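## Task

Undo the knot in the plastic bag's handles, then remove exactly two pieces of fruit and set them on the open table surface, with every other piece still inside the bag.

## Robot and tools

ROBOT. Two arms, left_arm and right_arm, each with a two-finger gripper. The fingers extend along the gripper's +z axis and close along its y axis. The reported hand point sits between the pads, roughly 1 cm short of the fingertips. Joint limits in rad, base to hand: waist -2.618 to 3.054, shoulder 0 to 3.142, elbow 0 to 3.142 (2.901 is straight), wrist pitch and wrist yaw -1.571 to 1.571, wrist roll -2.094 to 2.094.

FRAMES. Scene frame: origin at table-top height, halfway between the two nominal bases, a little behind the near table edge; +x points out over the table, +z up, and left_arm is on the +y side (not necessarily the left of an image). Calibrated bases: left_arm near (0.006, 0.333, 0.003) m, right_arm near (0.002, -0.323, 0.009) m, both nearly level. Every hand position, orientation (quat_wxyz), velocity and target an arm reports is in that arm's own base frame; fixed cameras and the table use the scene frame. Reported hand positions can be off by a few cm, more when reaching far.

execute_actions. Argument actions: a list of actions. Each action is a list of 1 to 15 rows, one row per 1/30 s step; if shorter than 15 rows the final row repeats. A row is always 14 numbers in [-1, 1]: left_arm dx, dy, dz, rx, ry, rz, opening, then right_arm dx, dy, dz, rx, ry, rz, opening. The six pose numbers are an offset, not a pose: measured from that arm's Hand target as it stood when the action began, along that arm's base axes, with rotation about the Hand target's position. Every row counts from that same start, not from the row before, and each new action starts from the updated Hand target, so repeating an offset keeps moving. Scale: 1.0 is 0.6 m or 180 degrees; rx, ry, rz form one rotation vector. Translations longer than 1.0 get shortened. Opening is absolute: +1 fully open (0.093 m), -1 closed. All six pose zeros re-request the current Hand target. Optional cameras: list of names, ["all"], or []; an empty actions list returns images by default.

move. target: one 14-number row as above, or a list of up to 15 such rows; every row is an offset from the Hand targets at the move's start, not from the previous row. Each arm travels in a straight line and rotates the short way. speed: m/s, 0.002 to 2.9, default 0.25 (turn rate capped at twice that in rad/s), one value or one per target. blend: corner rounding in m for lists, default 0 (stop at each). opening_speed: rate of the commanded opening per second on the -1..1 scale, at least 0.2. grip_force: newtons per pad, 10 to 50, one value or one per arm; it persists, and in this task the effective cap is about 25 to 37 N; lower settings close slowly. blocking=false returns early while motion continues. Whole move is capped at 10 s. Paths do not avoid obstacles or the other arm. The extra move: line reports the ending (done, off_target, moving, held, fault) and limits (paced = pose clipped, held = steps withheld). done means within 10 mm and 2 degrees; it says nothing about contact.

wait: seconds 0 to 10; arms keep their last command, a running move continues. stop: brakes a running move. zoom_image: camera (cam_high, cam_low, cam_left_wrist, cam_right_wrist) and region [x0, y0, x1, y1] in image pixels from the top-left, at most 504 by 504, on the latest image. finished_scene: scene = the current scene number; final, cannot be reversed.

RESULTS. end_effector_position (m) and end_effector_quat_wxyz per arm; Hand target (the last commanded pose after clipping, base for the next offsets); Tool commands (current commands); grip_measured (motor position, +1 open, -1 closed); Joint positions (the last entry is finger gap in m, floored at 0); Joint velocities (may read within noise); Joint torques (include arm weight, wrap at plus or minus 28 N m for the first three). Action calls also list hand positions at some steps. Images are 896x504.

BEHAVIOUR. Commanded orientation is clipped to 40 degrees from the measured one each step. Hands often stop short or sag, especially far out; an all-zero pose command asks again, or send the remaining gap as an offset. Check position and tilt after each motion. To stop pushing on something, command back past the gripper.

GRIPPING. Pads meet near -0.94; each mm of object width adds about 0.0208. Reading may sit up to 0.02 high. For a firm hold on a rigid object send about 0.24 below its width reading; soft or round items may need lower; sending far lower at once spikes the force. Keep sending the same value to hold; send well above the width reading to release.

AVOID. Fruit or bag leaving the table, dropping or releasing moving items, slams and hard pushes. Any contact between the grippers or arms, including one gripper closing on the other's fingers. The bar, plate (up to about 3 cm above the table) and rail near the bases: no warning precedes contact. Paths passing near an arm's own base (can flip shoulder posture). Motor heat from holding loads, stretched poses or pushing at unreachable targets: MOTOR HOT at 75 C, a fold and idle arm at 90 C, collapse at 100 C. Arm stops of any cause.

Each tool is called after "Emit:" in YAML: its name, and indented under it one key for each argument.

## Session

Emit:
execute_actions:
  actions: []

Emit:
zoom_image:
  camera: "cam_high"
  region: [350, 130, 600, 300]

Scene clock: 0.00 s.
left_arm: end_effector_position=(+0.3868, -0.0039, +0.0857) grip_measured=+1.000 end_effector_quat_wxyz=(+0.587, -0.009, +0.808, +0.048) | right_arm: end_effector_position=(+0.3867, -0.0265, +0.0821) grip_measured=+1.000 end_effector_quat_wxyz=(+0.551, +0.024, +0.834, -0.024)
Joint positions: left_arm=[-0.082 1.607 0.328 0.964 -0.166 0.017 0.093] | right_arm=[-0.065 1.538 0.38 0.754 0.007 -0.012 0.093]
Joint velocities: within noise
Joint torques (N m): no reading
Heat: left arm: 25 °C; right arm: 26 °C.
Hand target: left_arm +0.3875, -0.0054, +0.0867; +0.588, -0.007, +0.808, +0.046 | right_arm +0.3887, -0.0247, +0.0860; +0.555, +0.022, +0.831, -0.022
Tool commands: left_gripper/opening=+1.0 right_gripper/opening=+1.0
camera_calibration:
cam_left_wrist: T_world_to_cam=[[0.0686596, -0.996827, -0.0402746, -0.0281183], [-0.666273, -0.0157698, -0.745541, 0.360973], [0.74254, 0.0780224, -0.665242, -0.144882], [0, 0, 0, 1]] pos_world=[0.350018, -0.0110326, 0.171606]
cam_right_wrist: T_world_to_cam=[[-0.0865711, -0.99537, 0.0417695, -0.000657367], [-0.751188, 0.037679, -0.659012, 0.385118], [0.654387, -0.0884282, -0.750971, -0.104223], [0, 0, 0, 1]] pos_world=[0.357441, -0.0243814, 0.175557]

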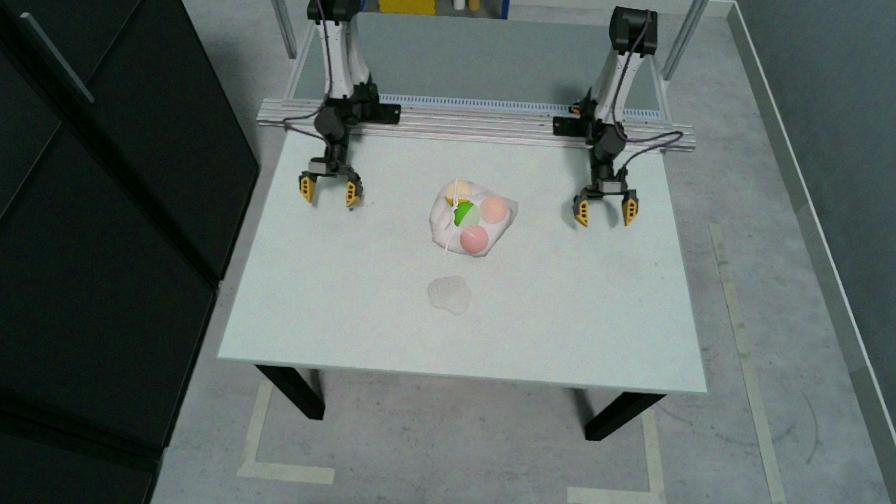

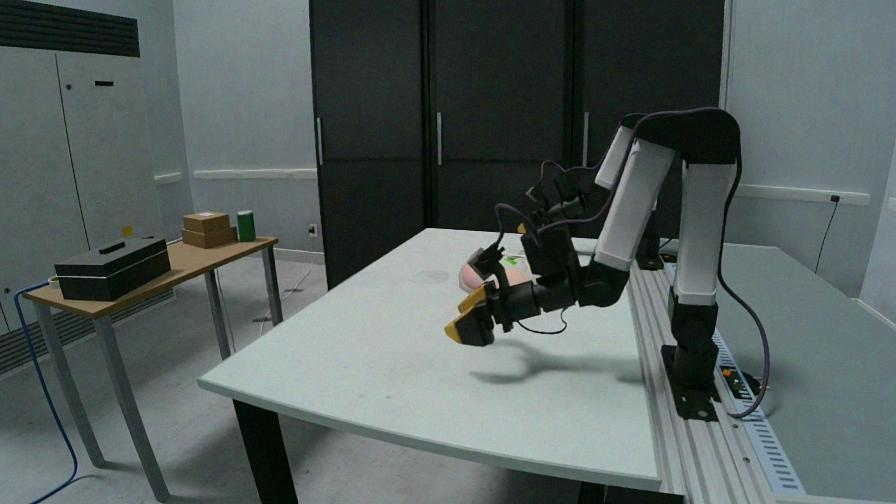

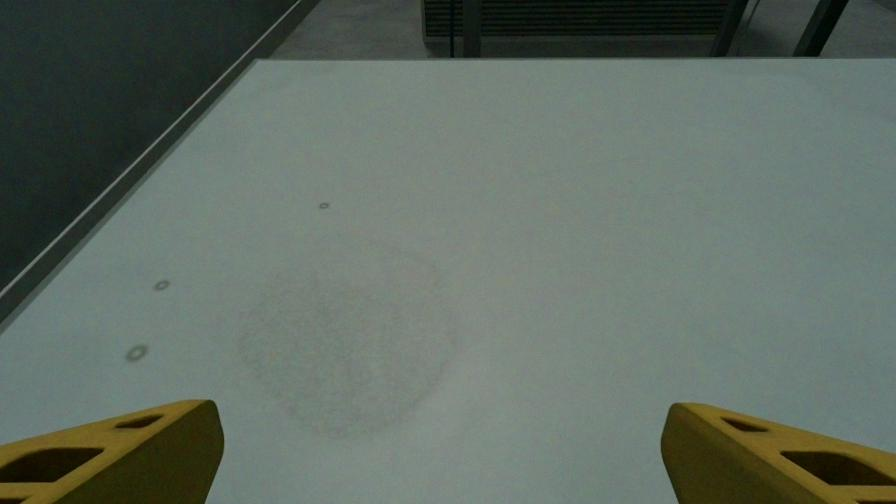

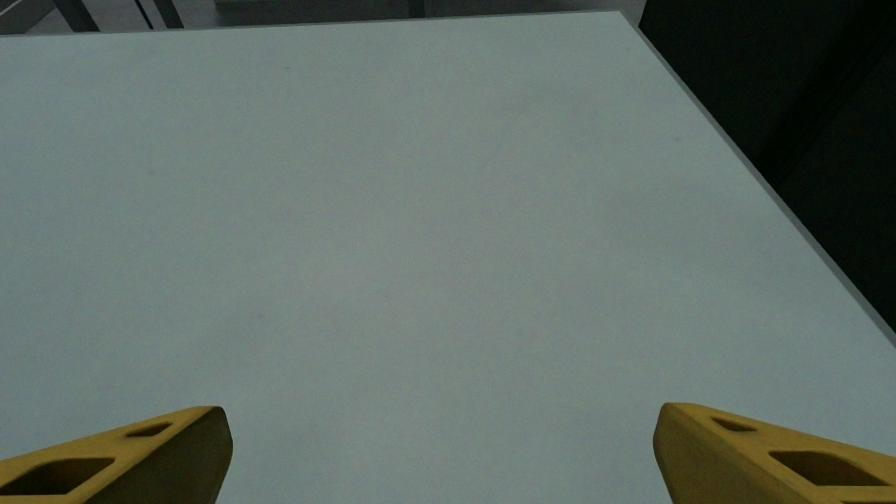

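Scaled by 2.016 from the camera's 896x504 image, which has a finer 1280x720 frame.

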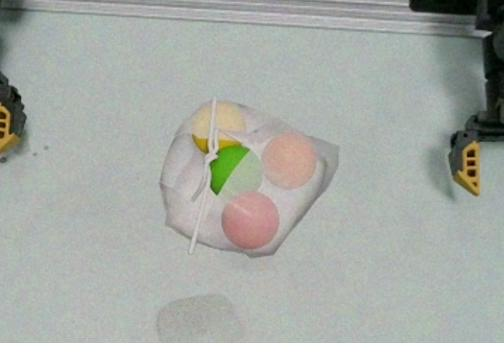

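Emit:
move:
  target: [0,0.1,0.1,0,0,0,1,-0.15,0.45,0.28,0,0.245,0,0]
  cameras: ["cam_right_wrist","cam_high","cam_low"]

Emit:
zoom_image:
  camera: "cam_low"
  region: [400, 200, 600, 330]

Scene clock: 3.40 s.
left_arm: end_effector_position=(+0.3837, +0.0541, +0.1349) grip_measured=+1.000 end_effector_quat_wxyz=(+0.580, -0.014, +0.813, +0.046) | right_arm: end_effector_position=(+0.2987, +0.2406, +0.2556) grip_measured=+0.001 end_effector_quat_wxyz=(+0.212, +0.011, +0.977, -0.030)
Joint positions: left_arm=[0.17 1.348 0.431 0.587 0.07 0.087 0.093] | right_arm=[0.831 1.866 2.096 -1.551 0.355 0.808 0.045]
Joint torques (N m): left_arm=[0.75 -6.02 8.59 2 0.2 0.11] | right_arm=[0.05 -5.71 8.32 0.67 0.23 0.14]
Heat: left arm: 26 °C; right arm: 26 °C.
Hand target: left_arm +0.3874, +0.0546, +0.1468; +0.588, -0.007, +0.808, +0.046 | right_arm +0.2988, +0.2453, +0.2539; +0.202, +0.012, +0.979, -0.029
Off the commanded pose: left_arm 0.012 m, 1 deg | right_arm 0.005 m, 1 deg.
joint sent to its limit (right arm) — joint 4 (wrist pitch), lower limit. The joint targets still meet the commanded pose.
move: off_target (left_arm)
camera_calibration:
cam_right_wrist: T_world_to_cam=[[-0.0290201, -0.995766, 0.0872237, 0.221527], [-0.999306, 0.0309389, 0.0207274, 0.325366], [-0.0233382, -0.0865617, -0.995973, 0.371914], [0, 0, 0, 1]] pos_world=[0.340249, 0.242716, 0.34435]
Images, in order (width x height): cam_high 896x504, cam_low 896x504, cam_right_wrist 896x504.

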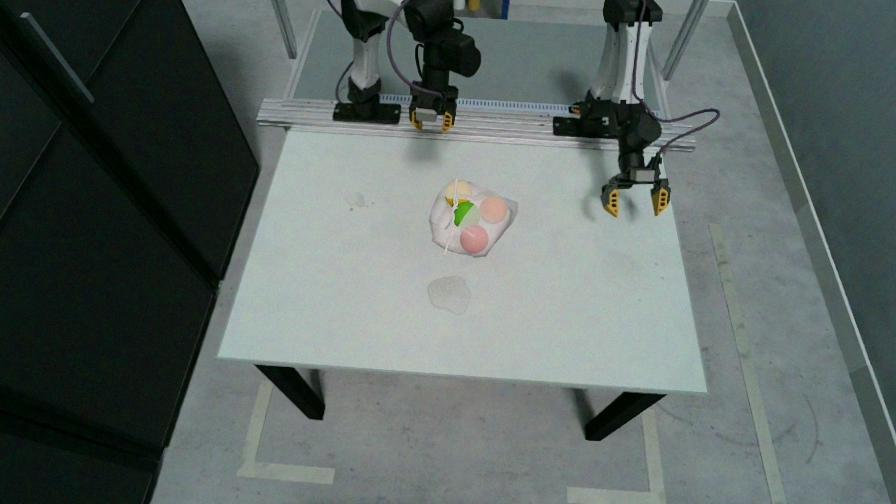

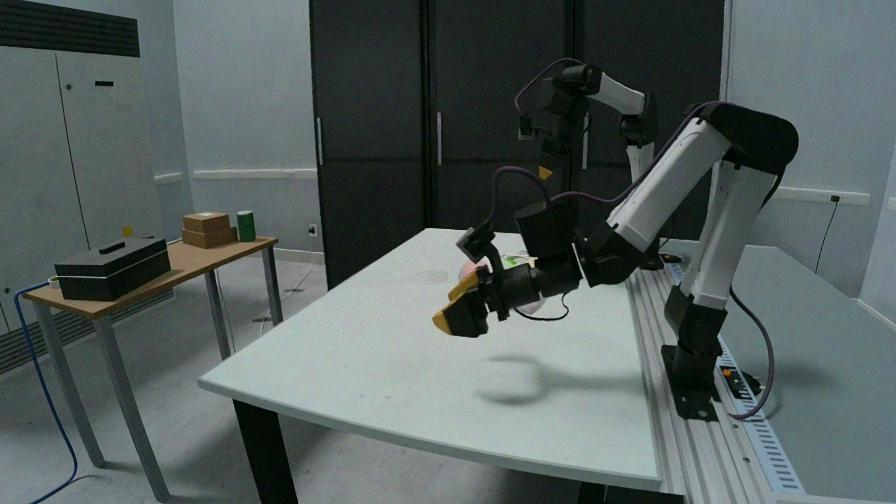

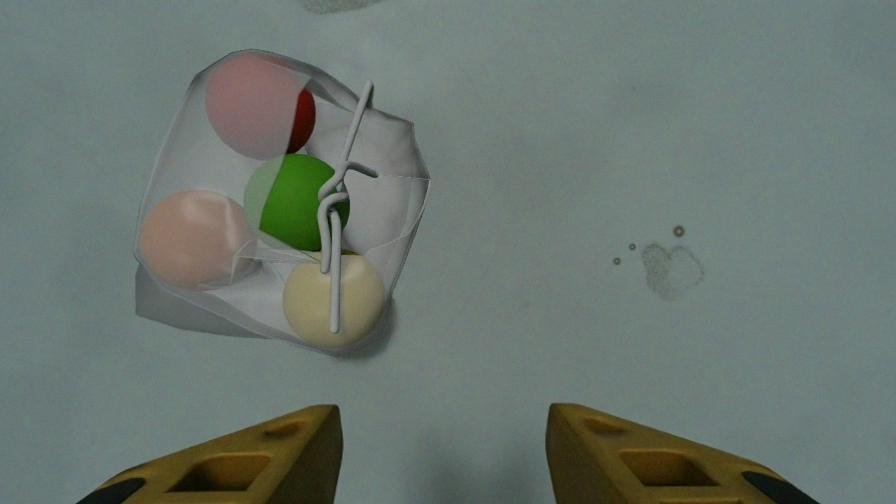

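Scaled by 2.520 from the camera's 896x504 image, which has a finer 1280x720 frame.

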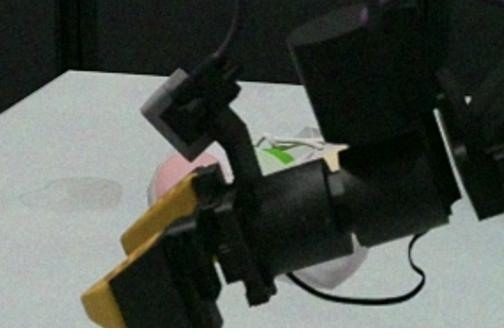

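Emit:
zoom_image:
  camera: "cam_right_wrist"
  region: [260, 60, 440, 350]

Scaled by 1.738 from the camera's 896x504 image, which has a finer 1280x720 frame.

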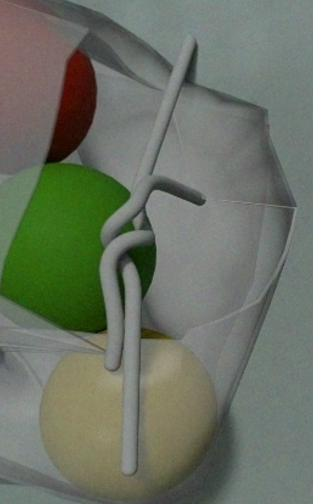

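Emit:
move:
  target: [0,0,0,0,0,0,0,0.12,-0.02,-0.15,0,0,0.5,-0.35]
  speed: 0.4
  cameras: ["cam_right_wrist"]

Scene clock: 8.27 s.
left_arm: end_effector_position=(+0.3837, +0.0541, +0.1349) grip_measured=+0.002 end_effector_quat_wxyz=(+0.580, -0.014, +0.813, +0.047) | right_arm: end_effector_position=(+0.3691, +0.2298, +0.1651) grip_measured=-0.349 end_effector_quat_wxyz=(-0.166, +0.681, -0.704, -0.116)
Joint positions: left_arm=[0.17 1.348 0.431 0.587 0.07 0.087 0.045] | right_arm=[0.432 1.977 1.878 -1.223 -0.328 -1.064 0.028]
Joint torques (N m): left_arm=[0.69 -6.02 8.5 2 0.22 0.11] | right_arm=[-0.12 -6.84 9.05 0.59 -0.24 0]
Heat: left arm: 26 °C; right arm: 27 °C.
Hand target: left_arm +0.3875, +0.0546, +0.1468; +0.588, -0.007, +0.808, +0.046 | right_arm +0.3707, +0.2333, +0.1639; -0.163, +0.684, -0.701, -0.123
Off the commanded pose: left_arm 0.012 m, 1 deg | right_arm 0.004 m, 1 deg.
move: off_target (left_arm)
camera_calibration:
cam_right_wrist: T_world_to_cam=[[0.994463, -0.0409686, 0.0967717, -0.378003], [-0.0454131, -0.997991, 0.0441801, 0.278334], [0.0947672, -0.0483302, -0.994326, 0.229871], [0, 0, 0, 1]] pos_world=[0.366766, 0.273398, 0.25285]
Images, in order (width x height): cam_right_wrist 896x504.

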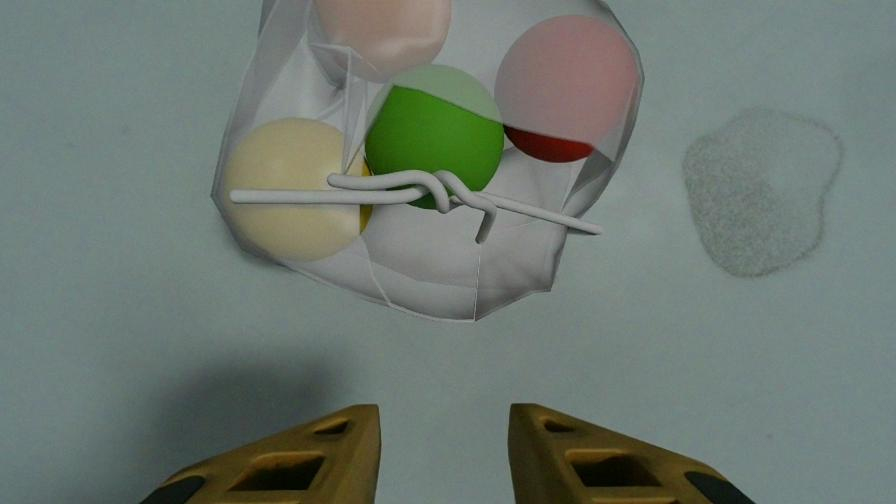

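Emit:
move:
  target: [0,0,0,0,0,0,0,0.062,0.055,-0.12,0,0,0,-0.35]
  speed: 0.2
  cameras: ["cam_right_wrist","cam_low"]

Emit:
zoom_image:
  camera: "cam_low"
  region: [400, 180, 640, 350]

Scene clock: 10.10 s.
left_arm: end_effector_position=(+0.3837, +0.0541, +0.1349) grip_measured=+0.002 end_effector_quat_wxyz=(+0.580, -0.014, +0.813, +0.047) | right_arm: end_effector_position=(+0.4011, +0.2569, +0.0902) grip_measured=-0.349 end_effector_quat_wxyz=(-0.150, +0.682, -0.705, -0.124)
Joint positions: left_arm=[0.17 1.348 0.431 0.587 0.07 0.087 0.045] | right_arm=[0.455 2.179 1.891 -1.065 -0.329 -1.047 0.028]
Joint torques (N m): left_arm=[0.69 -6 8.59 2 0.21 0.11] | right_arm=[0.61 -8.87 8.98 0.91 -0.18 0.11]
Heat: left arm: 27 °C; right arm: 27 °C.
Hand target: left_arm +0.3875, +0.0546, +0.1468; +0.588, -0.007, +0.808, +0.046 | right_arm +0.4079, +0.2663, +0.0920; -0.163, +0.684, -0.701, -0.123
Off the commanded pose: left_arm 0.012 m, 1 deg | right_arm 0.012 m, 2 deg.
move: off_target (left_arm, right_arm)
camera_calibration:
cam_right_wrist: T_world_to_cam=[[0.99749, -0.0325194, 0.0628937, -0.40171], [-0.0361363, -0.997705, 0.0572531, 0.305205], [0.0608875, -0.0593822, -0.996377, 0.170204], [0, 0, 0, 1]] pos_world=[0.401367, 0.301549, 0.177379]
Images, in order (width x height): cam_low 896x504, cam_right_wrist 896x504.

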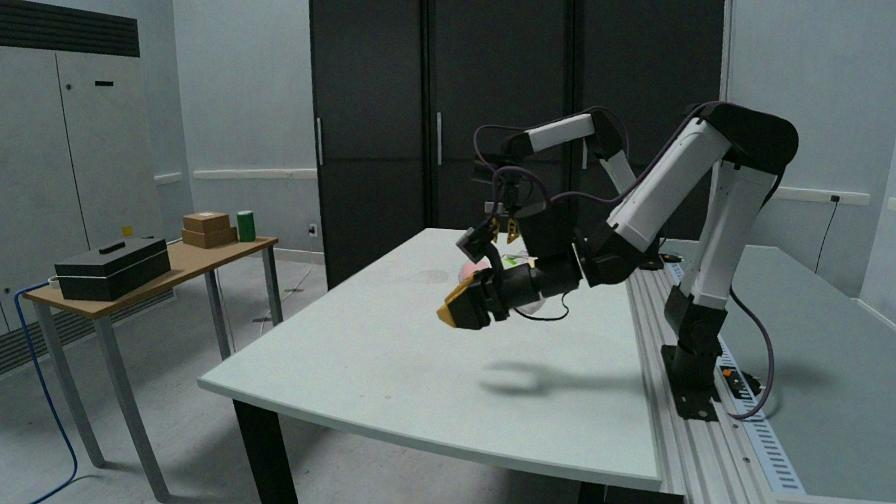

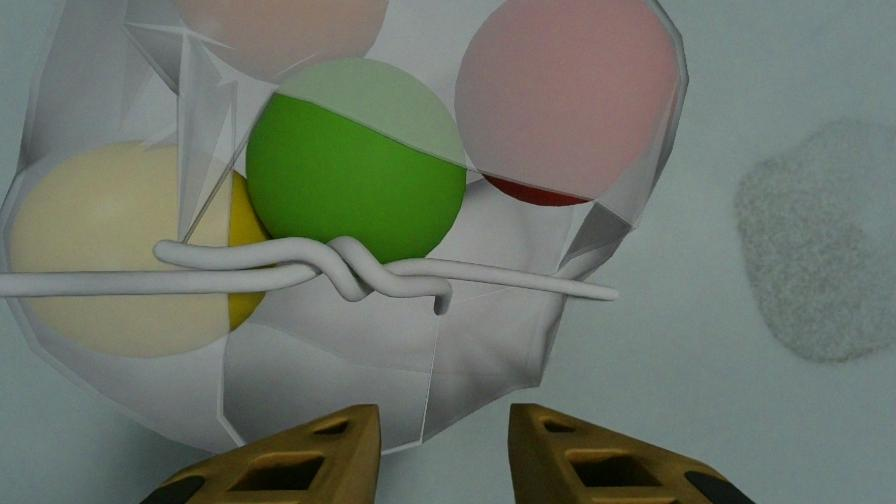

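Scaled by 2.100 from the camera's 896x504 image, which has a finer 1280x720 frame.

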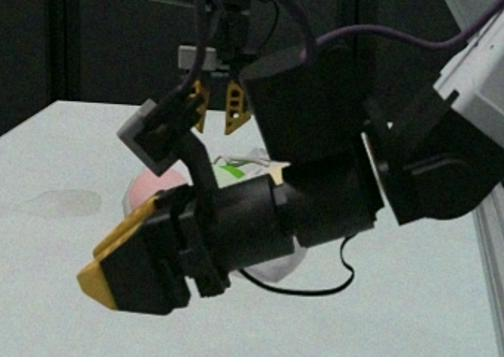

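Emit:
move:
  target: [0,0,0,0,0,0,0,0.01,0.034,-0.065,0,0,0,-0.35]
  speed: 0.12
  cameras: ["cam_right_wrist"]

Scene clock: 12.33 s.
left_arm: end_effector_position=(+0.3837, +0.0541, +0.1349) grip_measured=+0.002 end_effector_quat_wxyz=(+0.580, -0.014, +0.813, +0.047) | right_arm: end_effector_position=(+0.4128, +0.2813, +0.0621) grip_measured=-0.349 end_effector_quat_wxyz=(-0.165, +0.683, -0.701, -0.124)
Joint positions: left_arm=[0.17 1.348 0.431 0.587 0.07 0.087 0.045] | right_arm=[0.489 2.253 1.891 -0.949 -0.329 -1.012 0.028]
Joint torques (N m): left_arm=[0.73 -6.05 8.59 2 0.2 0.12] | right_arm=[0.57 -8.92 6.71 1.01 -0.11 0.11]
Heat: left arm: 27 °C; right arm: 27 °C.
Hand target: left_arm +0.3875, +0.0546, +0.1468; +0.588, -0.007, +0.808, +0.046 | right_arm +0.4139, +0.2867, +0.0530; -0.164, +0.684, -0.701, -0.123
Off the commanded pose: left_arm 0.012 m, 1 deg | right_arm 0.011 m, 0 deg.
move: off_target (left_arm, right_arm)
camera_calibration:
cam_right_wrist: T_world_to_cam=[[0.995811, -0.0320235, 0.0856397, -0.411756], [-0.0351982, -0.998738, 0.0358211, 0.332864], [0.0843845, -0.0386854, -0.995682, 0.127448], [0, 0, 0, 1]] pos_world=[0.410993, 0.324188, 0.150236]
Images, in order (width x height): cam_right_wrist 896x504.

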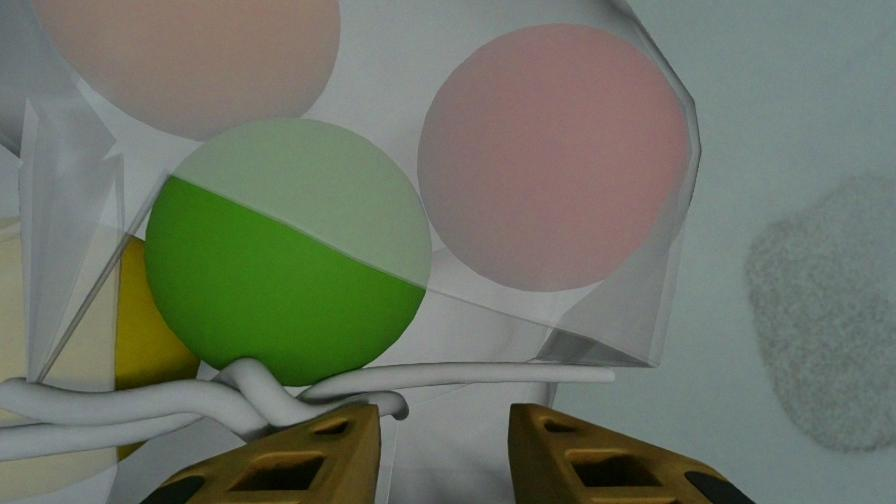

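Emit:
move:
  target:
    - [0,0,0,0,0,0,0,0,0,0.04,0,0,0,-0.35]
    - [0,0,0,0,0,0,0,-0.021,0.006,0.04,0,0,0,-0.35]
    - [0,0,0,0,0,0,0,-0.021,0.006,-0.012,0,0,0,-0.35]
  speed: 0.12
  cameras: ["cam_right_wrist"]

Scene clock: 15.33 s.
left_arm: end_effector_position=(+0.3837, +0.0541, +0.1349) grip_measured=+0.002 end_effector_quat_wxyz=(+0.580, -0.014, +0.813, +0.047) | right_arm: end_effector_position=(+0.4002, +0.2862, +0.0417) grip_measured=-0.349 end_effector_quat_wxyz=(-0.153, +0.683, -0.703, -0.128)
Joint positions: left_arm=[0.17 1.348 0.431 0.587 0.07 0.087 0.045] | right_arm=[0.511 2.253 1.814 -0.892 -0.325 -0.992 0.028]
Joint torques (N m): left_arm=[0.68 -6.01 8.62 2 0.22 0.12] | right_arm=[0.4 -11.64 5.71 0.96 -0.09 0.12]
Heat: left arm: 27 °C; right arm: 28 °C.
Hand target: left_arm +0.3875, +0.0546, +0.1468; +0.588, -0.007, +0.808, +0.046 | right_arm +0.4013, +0.2904, +0.0457; -0.164, +0.684, -0.700, -0.123
Off the commanded pose: left_arm 0.012 m, 1 deg | right_arm 0.006 m, 1 deg.
move: off_target (left_arm)
camera_calibration:
cam_right_wrist: T_world_to_cam=[[0.997638, -0.028594, 0.0624577, -0.398057], [-0.0316352, -0.998334, 0.0482583, 0.335906], [0.0609737, -0.0501201, -0.99688, 0.121011], [0, 0, 0, 1]] pos_world=[0.400365, 0.330029, 0.129285]
Images, in order (width x height): cam_right_wrist 896x504.

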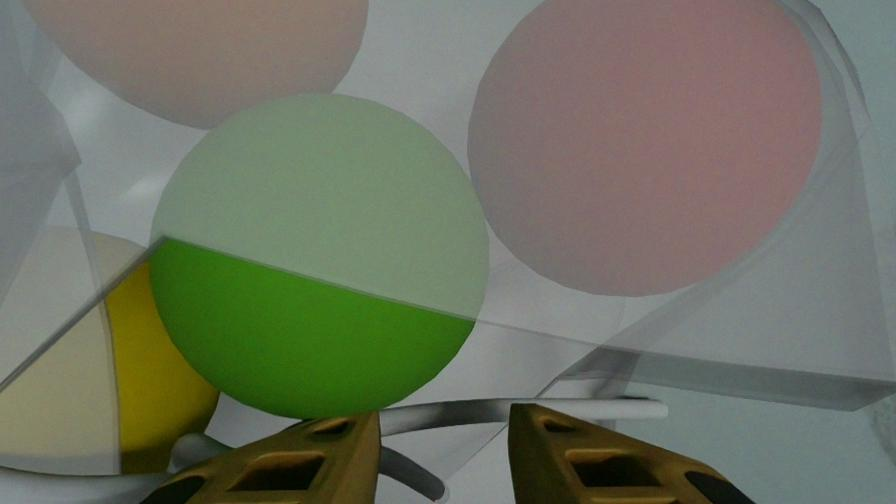

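Emit:
move:
  target:
    - [0,0,0,0,0,0,0,0,-0.012,0,0,0,0,-0.35]
    - [0,0,0,0,0,0,0,0,-0.012,0,0,0,0,-1]
    - [0.0,0,0,0,0,0,0,0.12,-0.1,0.07,0,0,0,-1]
  speed: 0.1
  cameras: ["cam_right_wrist","cam_high"]

Emit:
zoom_image:
  camera: "cam_high"
  region: [350, 130, 600, 300]

Scene clock: 19.87 s.
left_arm: end_effector_position=(+0.3837, +0.0541, +0.1349) grip_measured=+0.002 end_effector_quat_wxyz=(+0.580, -0.014, +0.813, +0.047) | right_arm: end_effector_position=(+0.4745, +0.2247, +0.0931) grip_measured=-0.985 end_effector_quat_wxyz=(-0.169, +0.679, -0.705, -0.114)
Joint positions: left_arm=[0.17 1.348 0.431 0.587 0.07 0.087 0.045] | right_arm=[0.332 2.439 2.34 -1.252 -0.349 -1.161 0]
Joint torques (N m): left_arm=[0.7 -6.04 8.62 1.99 0.22 0.11] | right_arm=[0.29 -9.5 8.94 0.62 -0.27 -0.02]
Heat: left arm: 28 °C; right arm: 28 °C.
Hand target: left_arm +0.3875, +0.0546, +0.1468; +0.588, -0.007, +0.808, +0.046 | right_arm +0.4733, +0.2303, +0.0878; -0.164, +0.684, -0.701, -0.123
Off the commanded pose: left_arm 0.012 m, 1 deg | right_arm 0.008 m, 1 deg.
move: off_target (left_arm); target 2's new opening was sent with right_arm's hand 0.011 m and 2 deg from that target
camera_calibration:
cam_right_wrist: T_world_to_cam=[[0.993775, -0.0461779, 0.10138, -0.475063], [-0.0507943, -0.997764, 0.0434356, 0.28381], [0.0991478, -0.0483148, -0.993899, 0.145914], [0, 0, 0, 1]] pos_world=[0.472054, 0.268288, 0.180858]
Images, in order (width x height): cam_high 896x504, cam_right_wrist 896x504.

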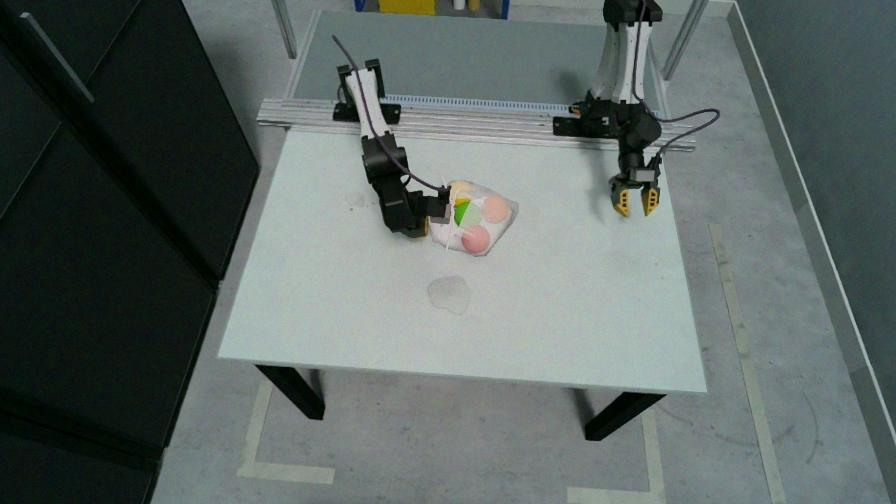

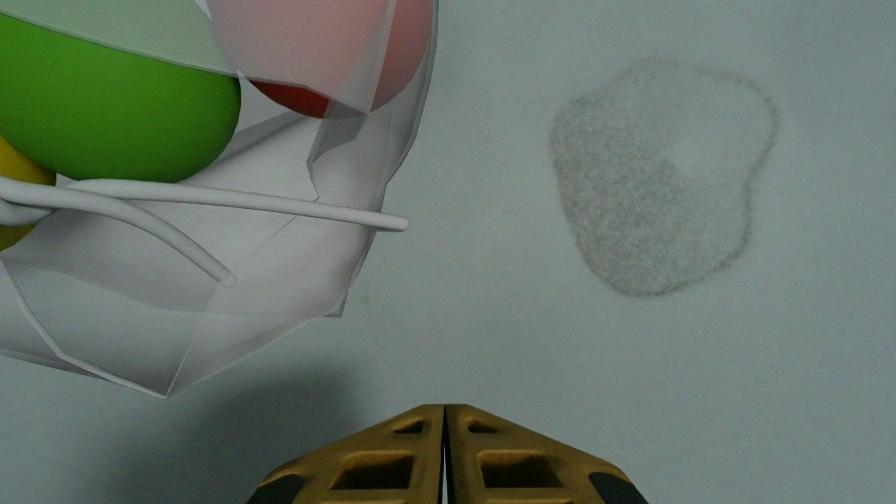

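Scaled by 2.016 from the camera's 896x504 image, which has a finer 1280x720 frame.

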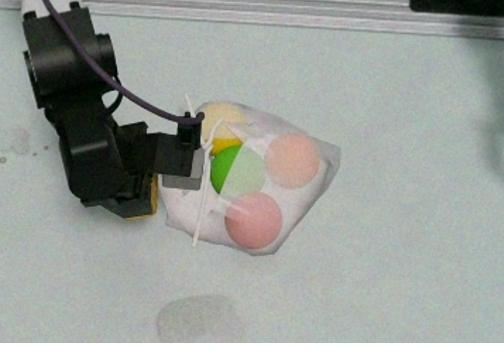

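Emit:
move:
  target:
    - [0,0,0,0,0,0,0,-0.1,0.045,0,0,0,0,-0.3]
    - [0,0,0,0,0,0,0,-0.1,0.05,-0.1,0,0,0,-0.3]
  speed: 0.12
  cameras: ["cam_right_wrist"]

Scene clock: 22.80 s.
left_arm: end_effector_position=(+0.3837, +0.0541, +0.1349) grip_measured=+0.002 end_effector_quat_wxyz=(+0.580, -0.014, +0.813, +0.047) | right_arm: end_effector_position=(+0.4145, +0.2557, +0.0339) grip_measured=-0.301 end_effector_quat_wxyz=(-0.164, +0.682, -0.702, -0.126)
Joint positions: left_arm=[0.17 1.348 0.431 0.587 0.07 0.087 0.045] | right_arm=[0.435 2.24 1.757 -0.848 -0.345 -1.065 0.031]
Joint torques (N m): left_arm=[0.7 -6.02 8.58 2 0.21 0.12] | right_arm=[0.75 -9.8 5.71 0.93 -0.09 0.12]
Heat: left arm: 28 °C; right arm: 29 °C.
Hand target: left_arm +0.3875, +0.0546, +0.1468; +0.588, -0.007, +0.808, +0.046 | right_arm +0.4132, +0.2603, +0.0277; -0.163, +0.684, -0.701, -0.123
Off the commanded pose: left_arm 0.012 m, 1 deg | right_arm 0.008 m, 0 deg.
move: off_target (left_arm)
camera_calibration:
cam_right_wrist: T_world_to_cam=[[0.996109, -0.0337566, 0.0814094, -0.411365], [-0.0366222, -0.998752, 0.0339661, 0.308891], [0.0801612, -0.0368153, -0.996102, 0.0994207], [0, 0, 0, 1]] pos_world=[0.413107, 0.298279, 0.12203]
Images, in order (width x height): cam_right_wrist 896x504.

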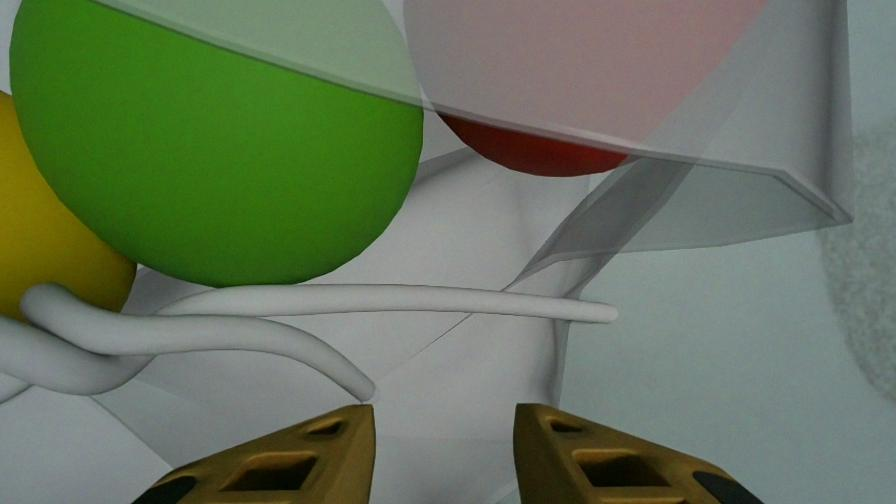

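Emit:
move:
  target:
    - [0,0,0,0,0,0,0,0,0,0.04,0,0,0,-0.3]
    - [0,0,0,0,0,0,0,-0.027,0.009,0.035,0,0,0,-0.3]
    - [0,0,0,0,0,0,0,-0.027,0.009,-0.02,0,0,0,-0.3]
  speed: 0.12
  cameras: ["cam_right_wrist"]

Scene clock: 25.70 s.
left_arm: end_effector_position=(+0.3837, +0.0541, +0.1349) grip_measured=+0.002 end_effector_quat_wxyz=(+0.580, -0.014, +0.813, +0.047) | right_arm: end_effector_position=(+0.3954, +0.2630, +0.0132) grip_measured=-0.301 end_effector_quat_wxyz=(-0.155, +0.683, -0.702, -0.129)
Joint positions: left_arm=[0.17 1.348 0.431 0.587 0.07 0.087 0.045] | right_arm=[0.469 2.225 1.649 -0.766 -0.338 -1.036 0.031]
Joint torques (N m): left_arm=[0.65 -6.05 8.61 2 0.2 0.11] | right_arm=[0.27 -11.04 5.56 0.94 -0.07 0.12]
Heat: left arm: 28 °C; right arm: 30 °C.
Hand target: left_arm +0.3875, +0.0546, +0.1468; +0.588, -0.007, +0.808, +0.046 | right_arm +0.3971, +0.2656, +0.0156; -0.163, +0.684, -0.701, -0.123
Off the commanded pose: left_arm 0.012 m, 1 deg | right_arm 0.004 m, 1 deg.
move: off_target (left_arm)
camera_calibration:
cam_right_wrist: T_world_to_cam=[[0.997547, -0.0270436, 0.0645709, -0.392621], [-0.0298801, -0.998612, 0.0433749, 0.313425], [0.0633082, -0.0451979, -0.99697, 0.0895068], [0, 0, 0, 1]] pos_world=[0.395356, 0.306418, 0.100993]
Images, in order (width x height): cam_right_wrist 896x504.

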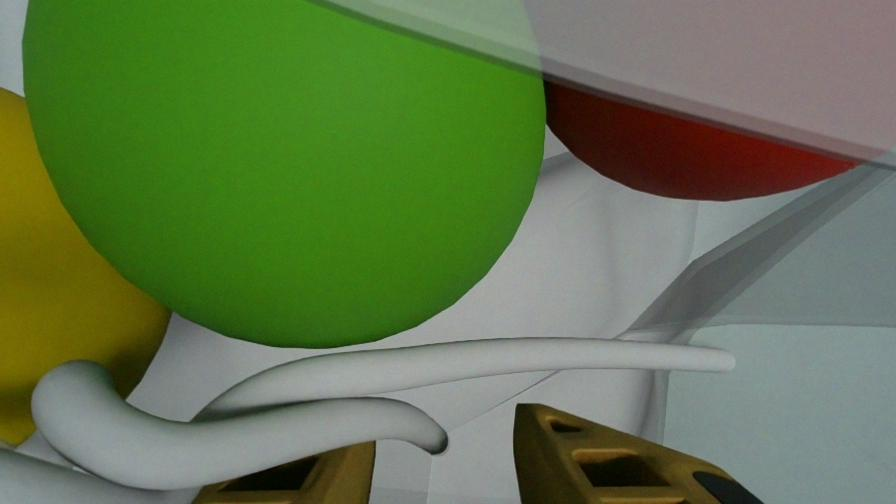

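Emit:
move:
  target:
    - [0,0,0,0,0,0,0,0,0,0,0,0,0,-1]
    - [0.0,0,0,0,0,0,0,0.1,-0.08,0.06,0,0,0,-1]
    - [0.0,0,0,0,0,0,0,0.2,-0.16,0.1,0,0,0,-1]
  speed: 0.1
  cameras: ["cam_right_wrist","cam_high"]

Emit:
zoom_image:
  camera: "cam_high"
  region: [350, 130, 600, 300]

Scene clock: 30.37 s.
left_arm: end_effector_position=(+0.3837, +0.0541, +0.1348) grip_measured=+0.002 end_effector_quat_wxyz=(+0.580, -0.014, +0.813, +0.046) | right_arm: end_effector_position=(+0.5188, +0.1651, +0.0831) grip_measured=-0.951 end_effector_quat_wxyz=(-0.177, +0.678, -0.705, -0.110)
Joint positions: left_arm=[0.17 1.348 0.431 0.587 0.07 0.087 0.045] | right_arm=[0.194 2.722 2.841 -1.499 -0.377 -1.301 0]
Joint torques (N m): left_arm=[0.69 -6.04 8.57 2 0.21 0.11] | right_arm=[0.29 -10.32 8.4 0.47 -0.26 -0.04]
Heat: left arm: 29 °C; right arm: 31 °C.
Hand target: left_arm +0.3874, +0.0546, +0.1467; +0.588, -0.007, +0.808, +0.046 | right_arm +0.5171, +0.1698, +0.0757; -0.163, +0.684, -0.701, -0.123
Off the commanded pose: left_arm 0.013 m, 1 deg | right_arm 0.009 m, 2 deg.
elbow stopped short (right arm): the move would have taken joint 3 (elbow) straighter than the controller allows.
move: off_target (left_arm)
camera_calibration:
cam_right_wrist: T_world_to_cam=[[0.991479, -0.0521439, 0.119375, -0.52007], [-0.0568594, -0.997717, 0.0364404, 0.23073], [0.117202, -0.0429174, -0.99218, 0.118243], [0, 0, 0, 1]] pos_world=[0.514899, 0.208159, 0.170994]
Images, in order (width x height): cam_high 896x504, cam_right_wrist 896x504.

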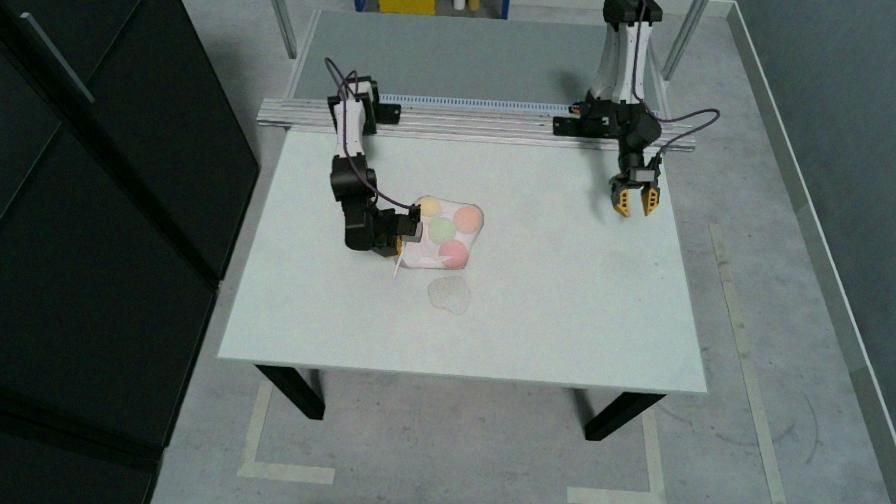

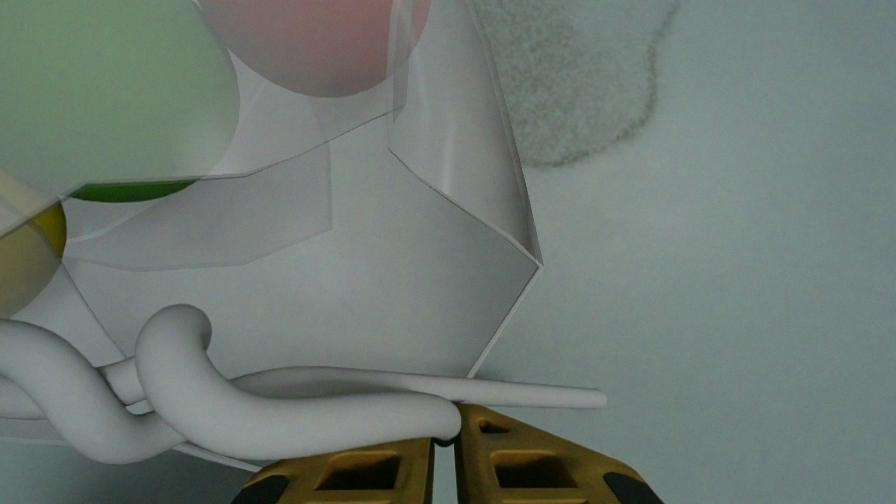

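Scaled by 2.016 from the camera's 896x504 image, which has a finer 1280x720 frame.

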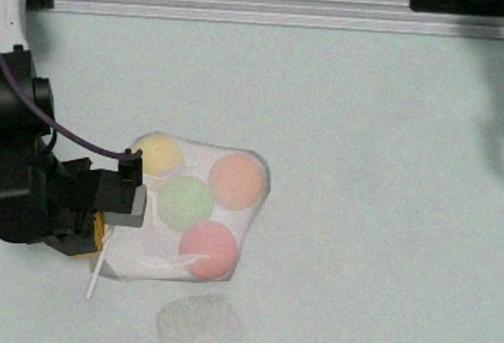

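Emit:
move:
  target:
    - [0,0.05,0.15,0,0,0,-0.3,-0.05,0.05,0.14,0,0,0,-1]
    - [0,0.05,0.15,0,0,0,-0.3,-0.05,0.25,0.14,0,0,0,-1]
    - [0,0.05,0.15,0,0,0,-0.3,-0.03,0.2,0.08,0,0,0,-1]
  speed: 0.15
  cameras: ["cam_right_wrist","cam_high","cam_low"]

Emit:
zoom_image:
  camera: "cam_high"
  region: [350, 130, 600, 300]

Scene clock: 37.03 s.
left_arm: end_effector_position=(+0.3870, +0.0845, +0.2248) grip_measured=-0.298 end_effector_quat_wxyz=(+0.582, -0.014, +0.812, +0.046) | right_arm: end_effector_position=(+0.4998, +0.2863, +0.1310) grip_measured=-0.951 end_effector_quat_wxyz=(-0.238, +0.662, -0.703, -0.099)
Joint positions: left_arm=[0.294 1.193 0.727 0.135 0.188 0.125 0.031] | right_arm=[0.423 2.648 2.843 -1.359 -0.337 -1.017 0]
Joint torques (N m): left_arm=[0.77 -5.27 9.81 1.99 0.23 0.11] | right_arm=[0.12 -10.28 8.4 0.93 -0.19 -0.05]
Heat: left arm: 30 °C; right arm: 33 °C.
Hand target: left_arm +0.3875, +0.0846, +0.2366; +0.588, -0.007, +0.808, +0.046 | right_arm +0.4990, +0.2898, +0.1238; -0.163, +0.684, -0.701, -0.123
Off the commanded pose: left_arm 0.012 m, 1 deg | right_arm 0.008 m, 9 deg.
elbow stopped short (right arm): the move would have taken joint 3 (elbow) straighter than the controller allows.
move: off_target (left_arm, right_arm)
camera_calibration:
cam_right_wrist: T_world_to_cam=[[0.972586, -0.100089, 0.209902, -0.48937], [-0.0928421, -0.994703, -0.0441265, 0.376477], [0.213206, 0.0234291, -0.976726, 0.104176], [0, 0, 0, 1]] pos_world=[0.488696, 0.323061, 0.221083]
Images, in order (width x height): cam_high 896x504, cam_low 896x504, cam_right_wrist 896x504.

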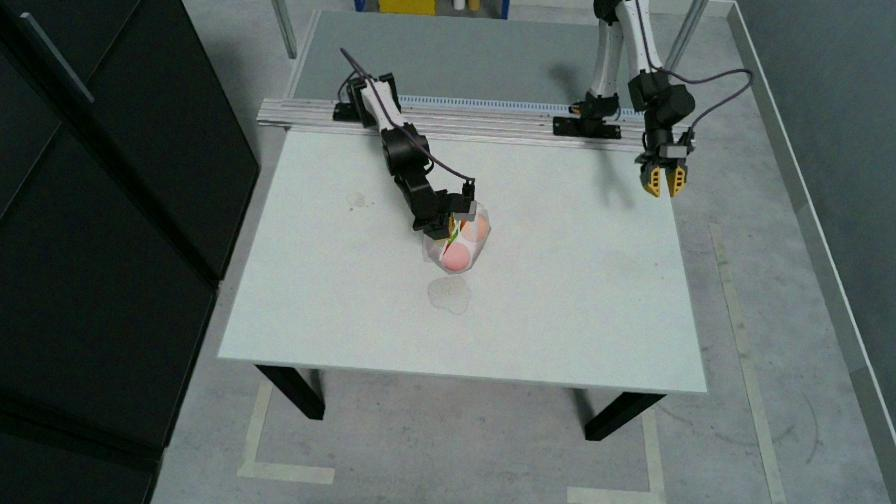

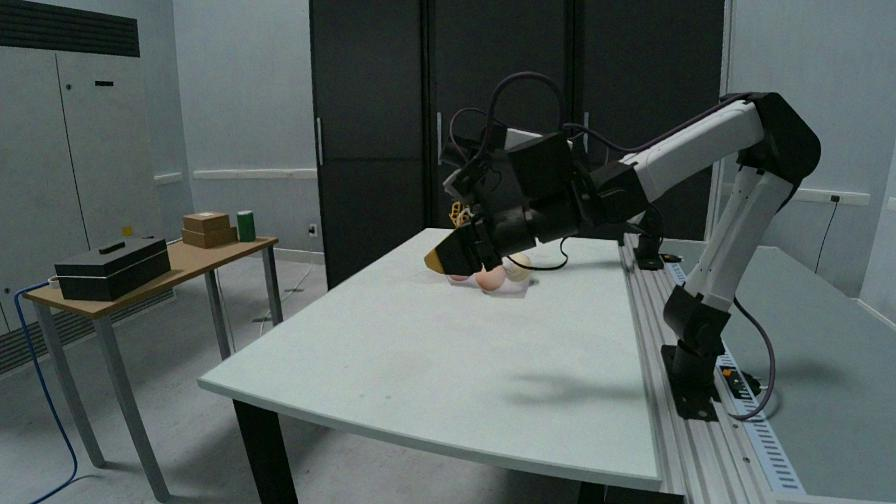

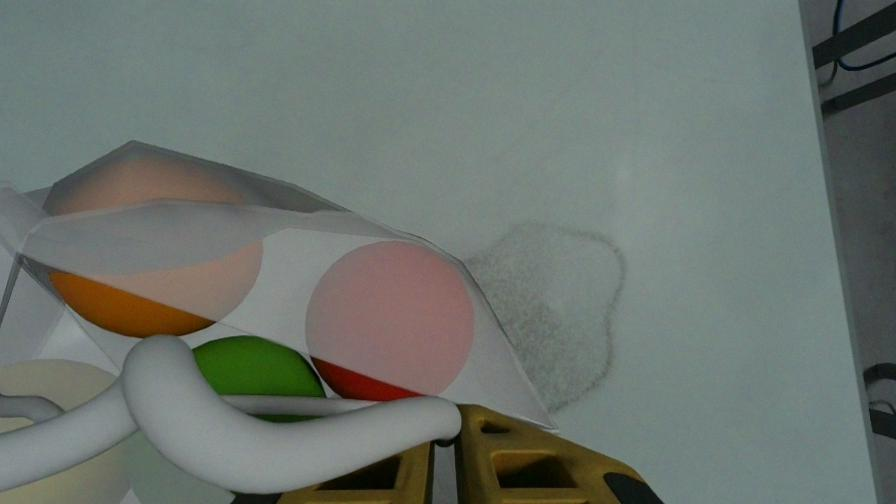

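Scaled by 2.016 from the camera's 896x504 image, which has a finer 1280x720 frame.

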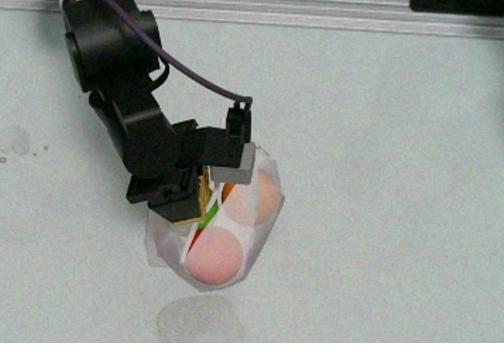

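Emit:
move:
  target: [-0.1,-0.1,-0.02,0,0.25,0,-0.42,0,0,0,0,0,0,-1]
  speed: 0.5

Emit:
move:
  target: [-0.0,-0.3,0.02,0,0,-0.36,-0.42,0,0,0,0,0,0,-1]
  speed: 0.4
  cameras: ["all"]

Scene clock: 39.50 s.
left_arm: end_effector_position=(+0.3265, +0.0263, +0.2203) grip_measured=-0.418 end_effector_quat_wxyz=(+0.236, +0.013, +0.971, +0.043) | right_arm: end_effector_position=(+0.4998, +0.2863, +0.1310) grip_measured=-0.951 end_effector_quat_wxyz=(-0.238, +0.663, -0.703, -0.099)
Joint positions: left_arm=[0.053 1.382 1.39 -1.096 -0.053 0.093 0.025] | right_arm=[0.423 2.648 2.843 -1.359 -0.337 -1.018 0]
Joint torques (N m): left_arm=[-0.58 -4.4 9.1 1.18 -0.11 -0.08] | right_arm=[0.12 -10.35 8.44 0.94 -0.18 -0.04]
Heat: left arm: 31 °C; right arm: 34 °C.
Hand target: left_arm +0.3274, +0.0246, +0.2247; +0.234, +0.012, +0.971, +0.045 | right_arm +0.4990, +0.2898, +0.1238; -0.163, +0.684, -0.701, -0.123
Off the commanded pose: left_arm 0.005 m, 0 deg | right_arm 0.008 m, 9 deg.
elbow stopped short (right arm): the move would have taken joint 3 (elbow) straighter than the controller allows.
move: off_target (right_arm)

Scene clock: 41.77 s.
left_arm: end_effector_position=(+0.3283, -0.1497, +0.2336) grip_measured=-0.418 end_effector_quat_wxyz=(+0.224, +0.521, +0.820, -0.079) | right_arm: end_effector_position=(+0.4998, +0.2863, +0.1310) grip_measured=-0.951 end_effector_quat_wxyz=(-0.238, +0.663, -0.703, -0.099)
Joint positions: left_arm=[-0.306 1.584 1.64 -1.221 0.264 0.771 0.025] | right_arm=[0.423 2.648 2.843 -1.359 -0.337 -1.018 0]
Joint torques (N m): left_arm=[-0.53 -5.71 8.8 1.02 0.43 0.11] | right_arm=[0.16 -10.37 8.39 0.91 -0.18 -0.03]
Heat: left arm: 31 °C; right arm: 34 °C.
Hand target: left_arm +0.3274, -0.1554, +0.2365; +0.222, +0.530, +0.814, -0.087 | right_arm +0.4990, +0.2898, +0.1238; -0.163, +0.684, -0.701, -0.123
Off the commanded pose: left_arm 0.007 m, 2 deg | right_arm 0.008 m, 9 deg.
elbow stopped short (right arm): the move would have taken joint 3 (elbow) straighter than the controller allows.
move: off_target (right_arm)
camera_calibration:
cam_left_wrist: T_world_to_cam=[[-0.882971, -0.462183, -0.0821577, 0.238722], [-0.459181, 0.886734, -0.0534322, 0.335327], [0.0975475, -0.00945379, -0.995186, 0.284034], [0, 0, 0, 1]] pos_world=[0.337054, -0.184328, 0.320197]
cam_right_wrist: T_world_to_cam=[[0.972561, -0.0993992, 0.210346, -0.48958], [-0.092146, -0.994772, -0.0440314, 0.37613], [0.213623, 0.0234407, -0.976635, 0.10397], [0, 0, 0, 1]] pos_world=[0.488594, 0.323062, 0.221084]

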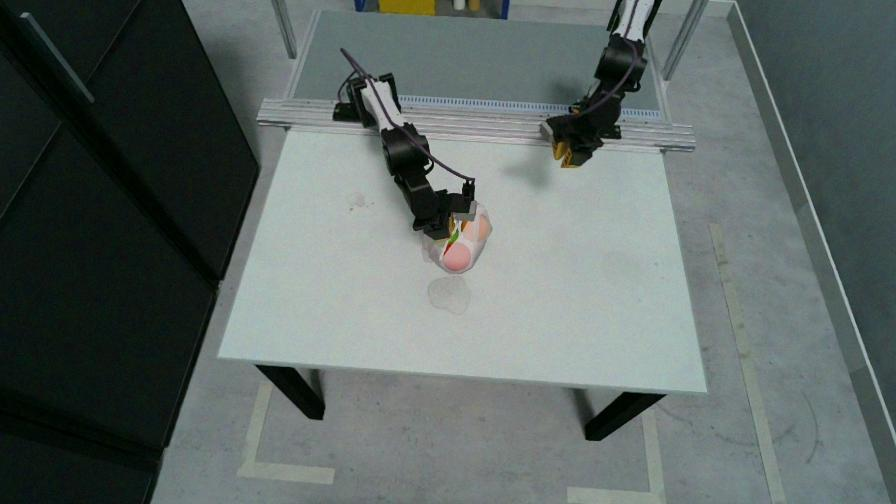

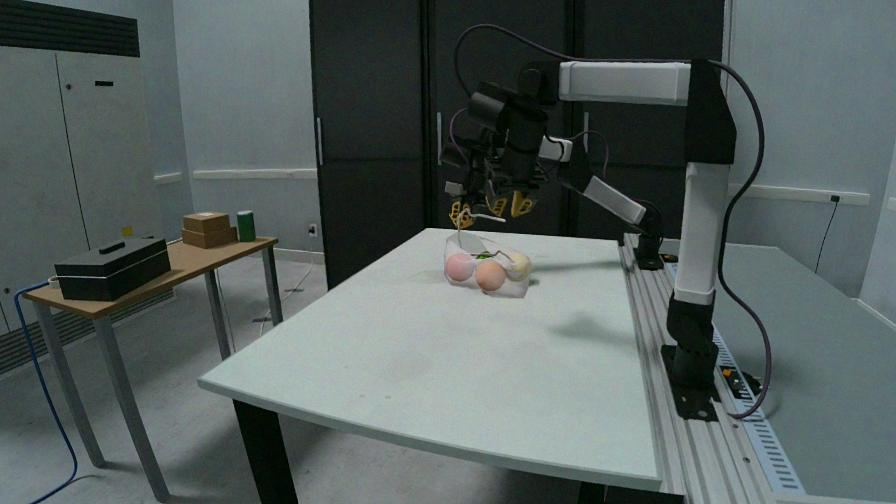

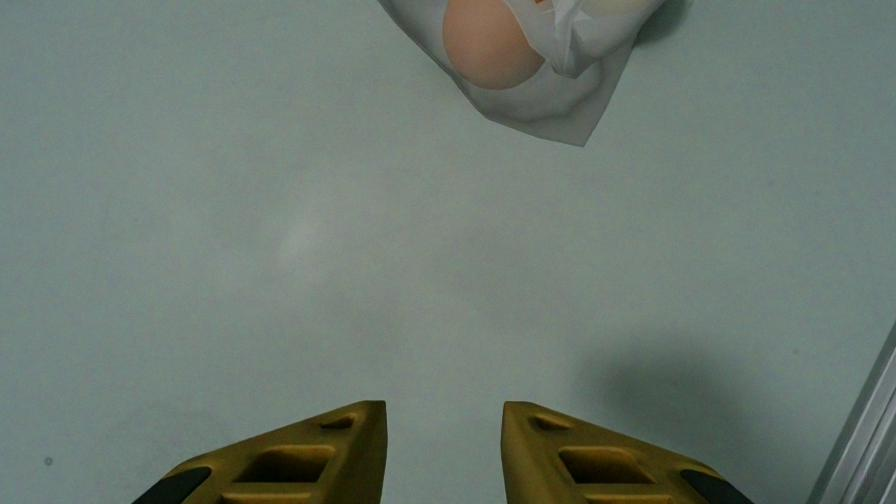

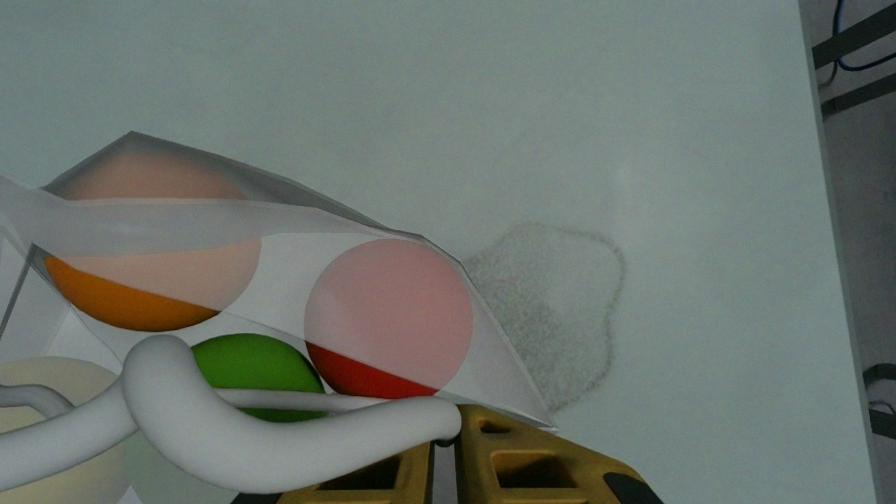

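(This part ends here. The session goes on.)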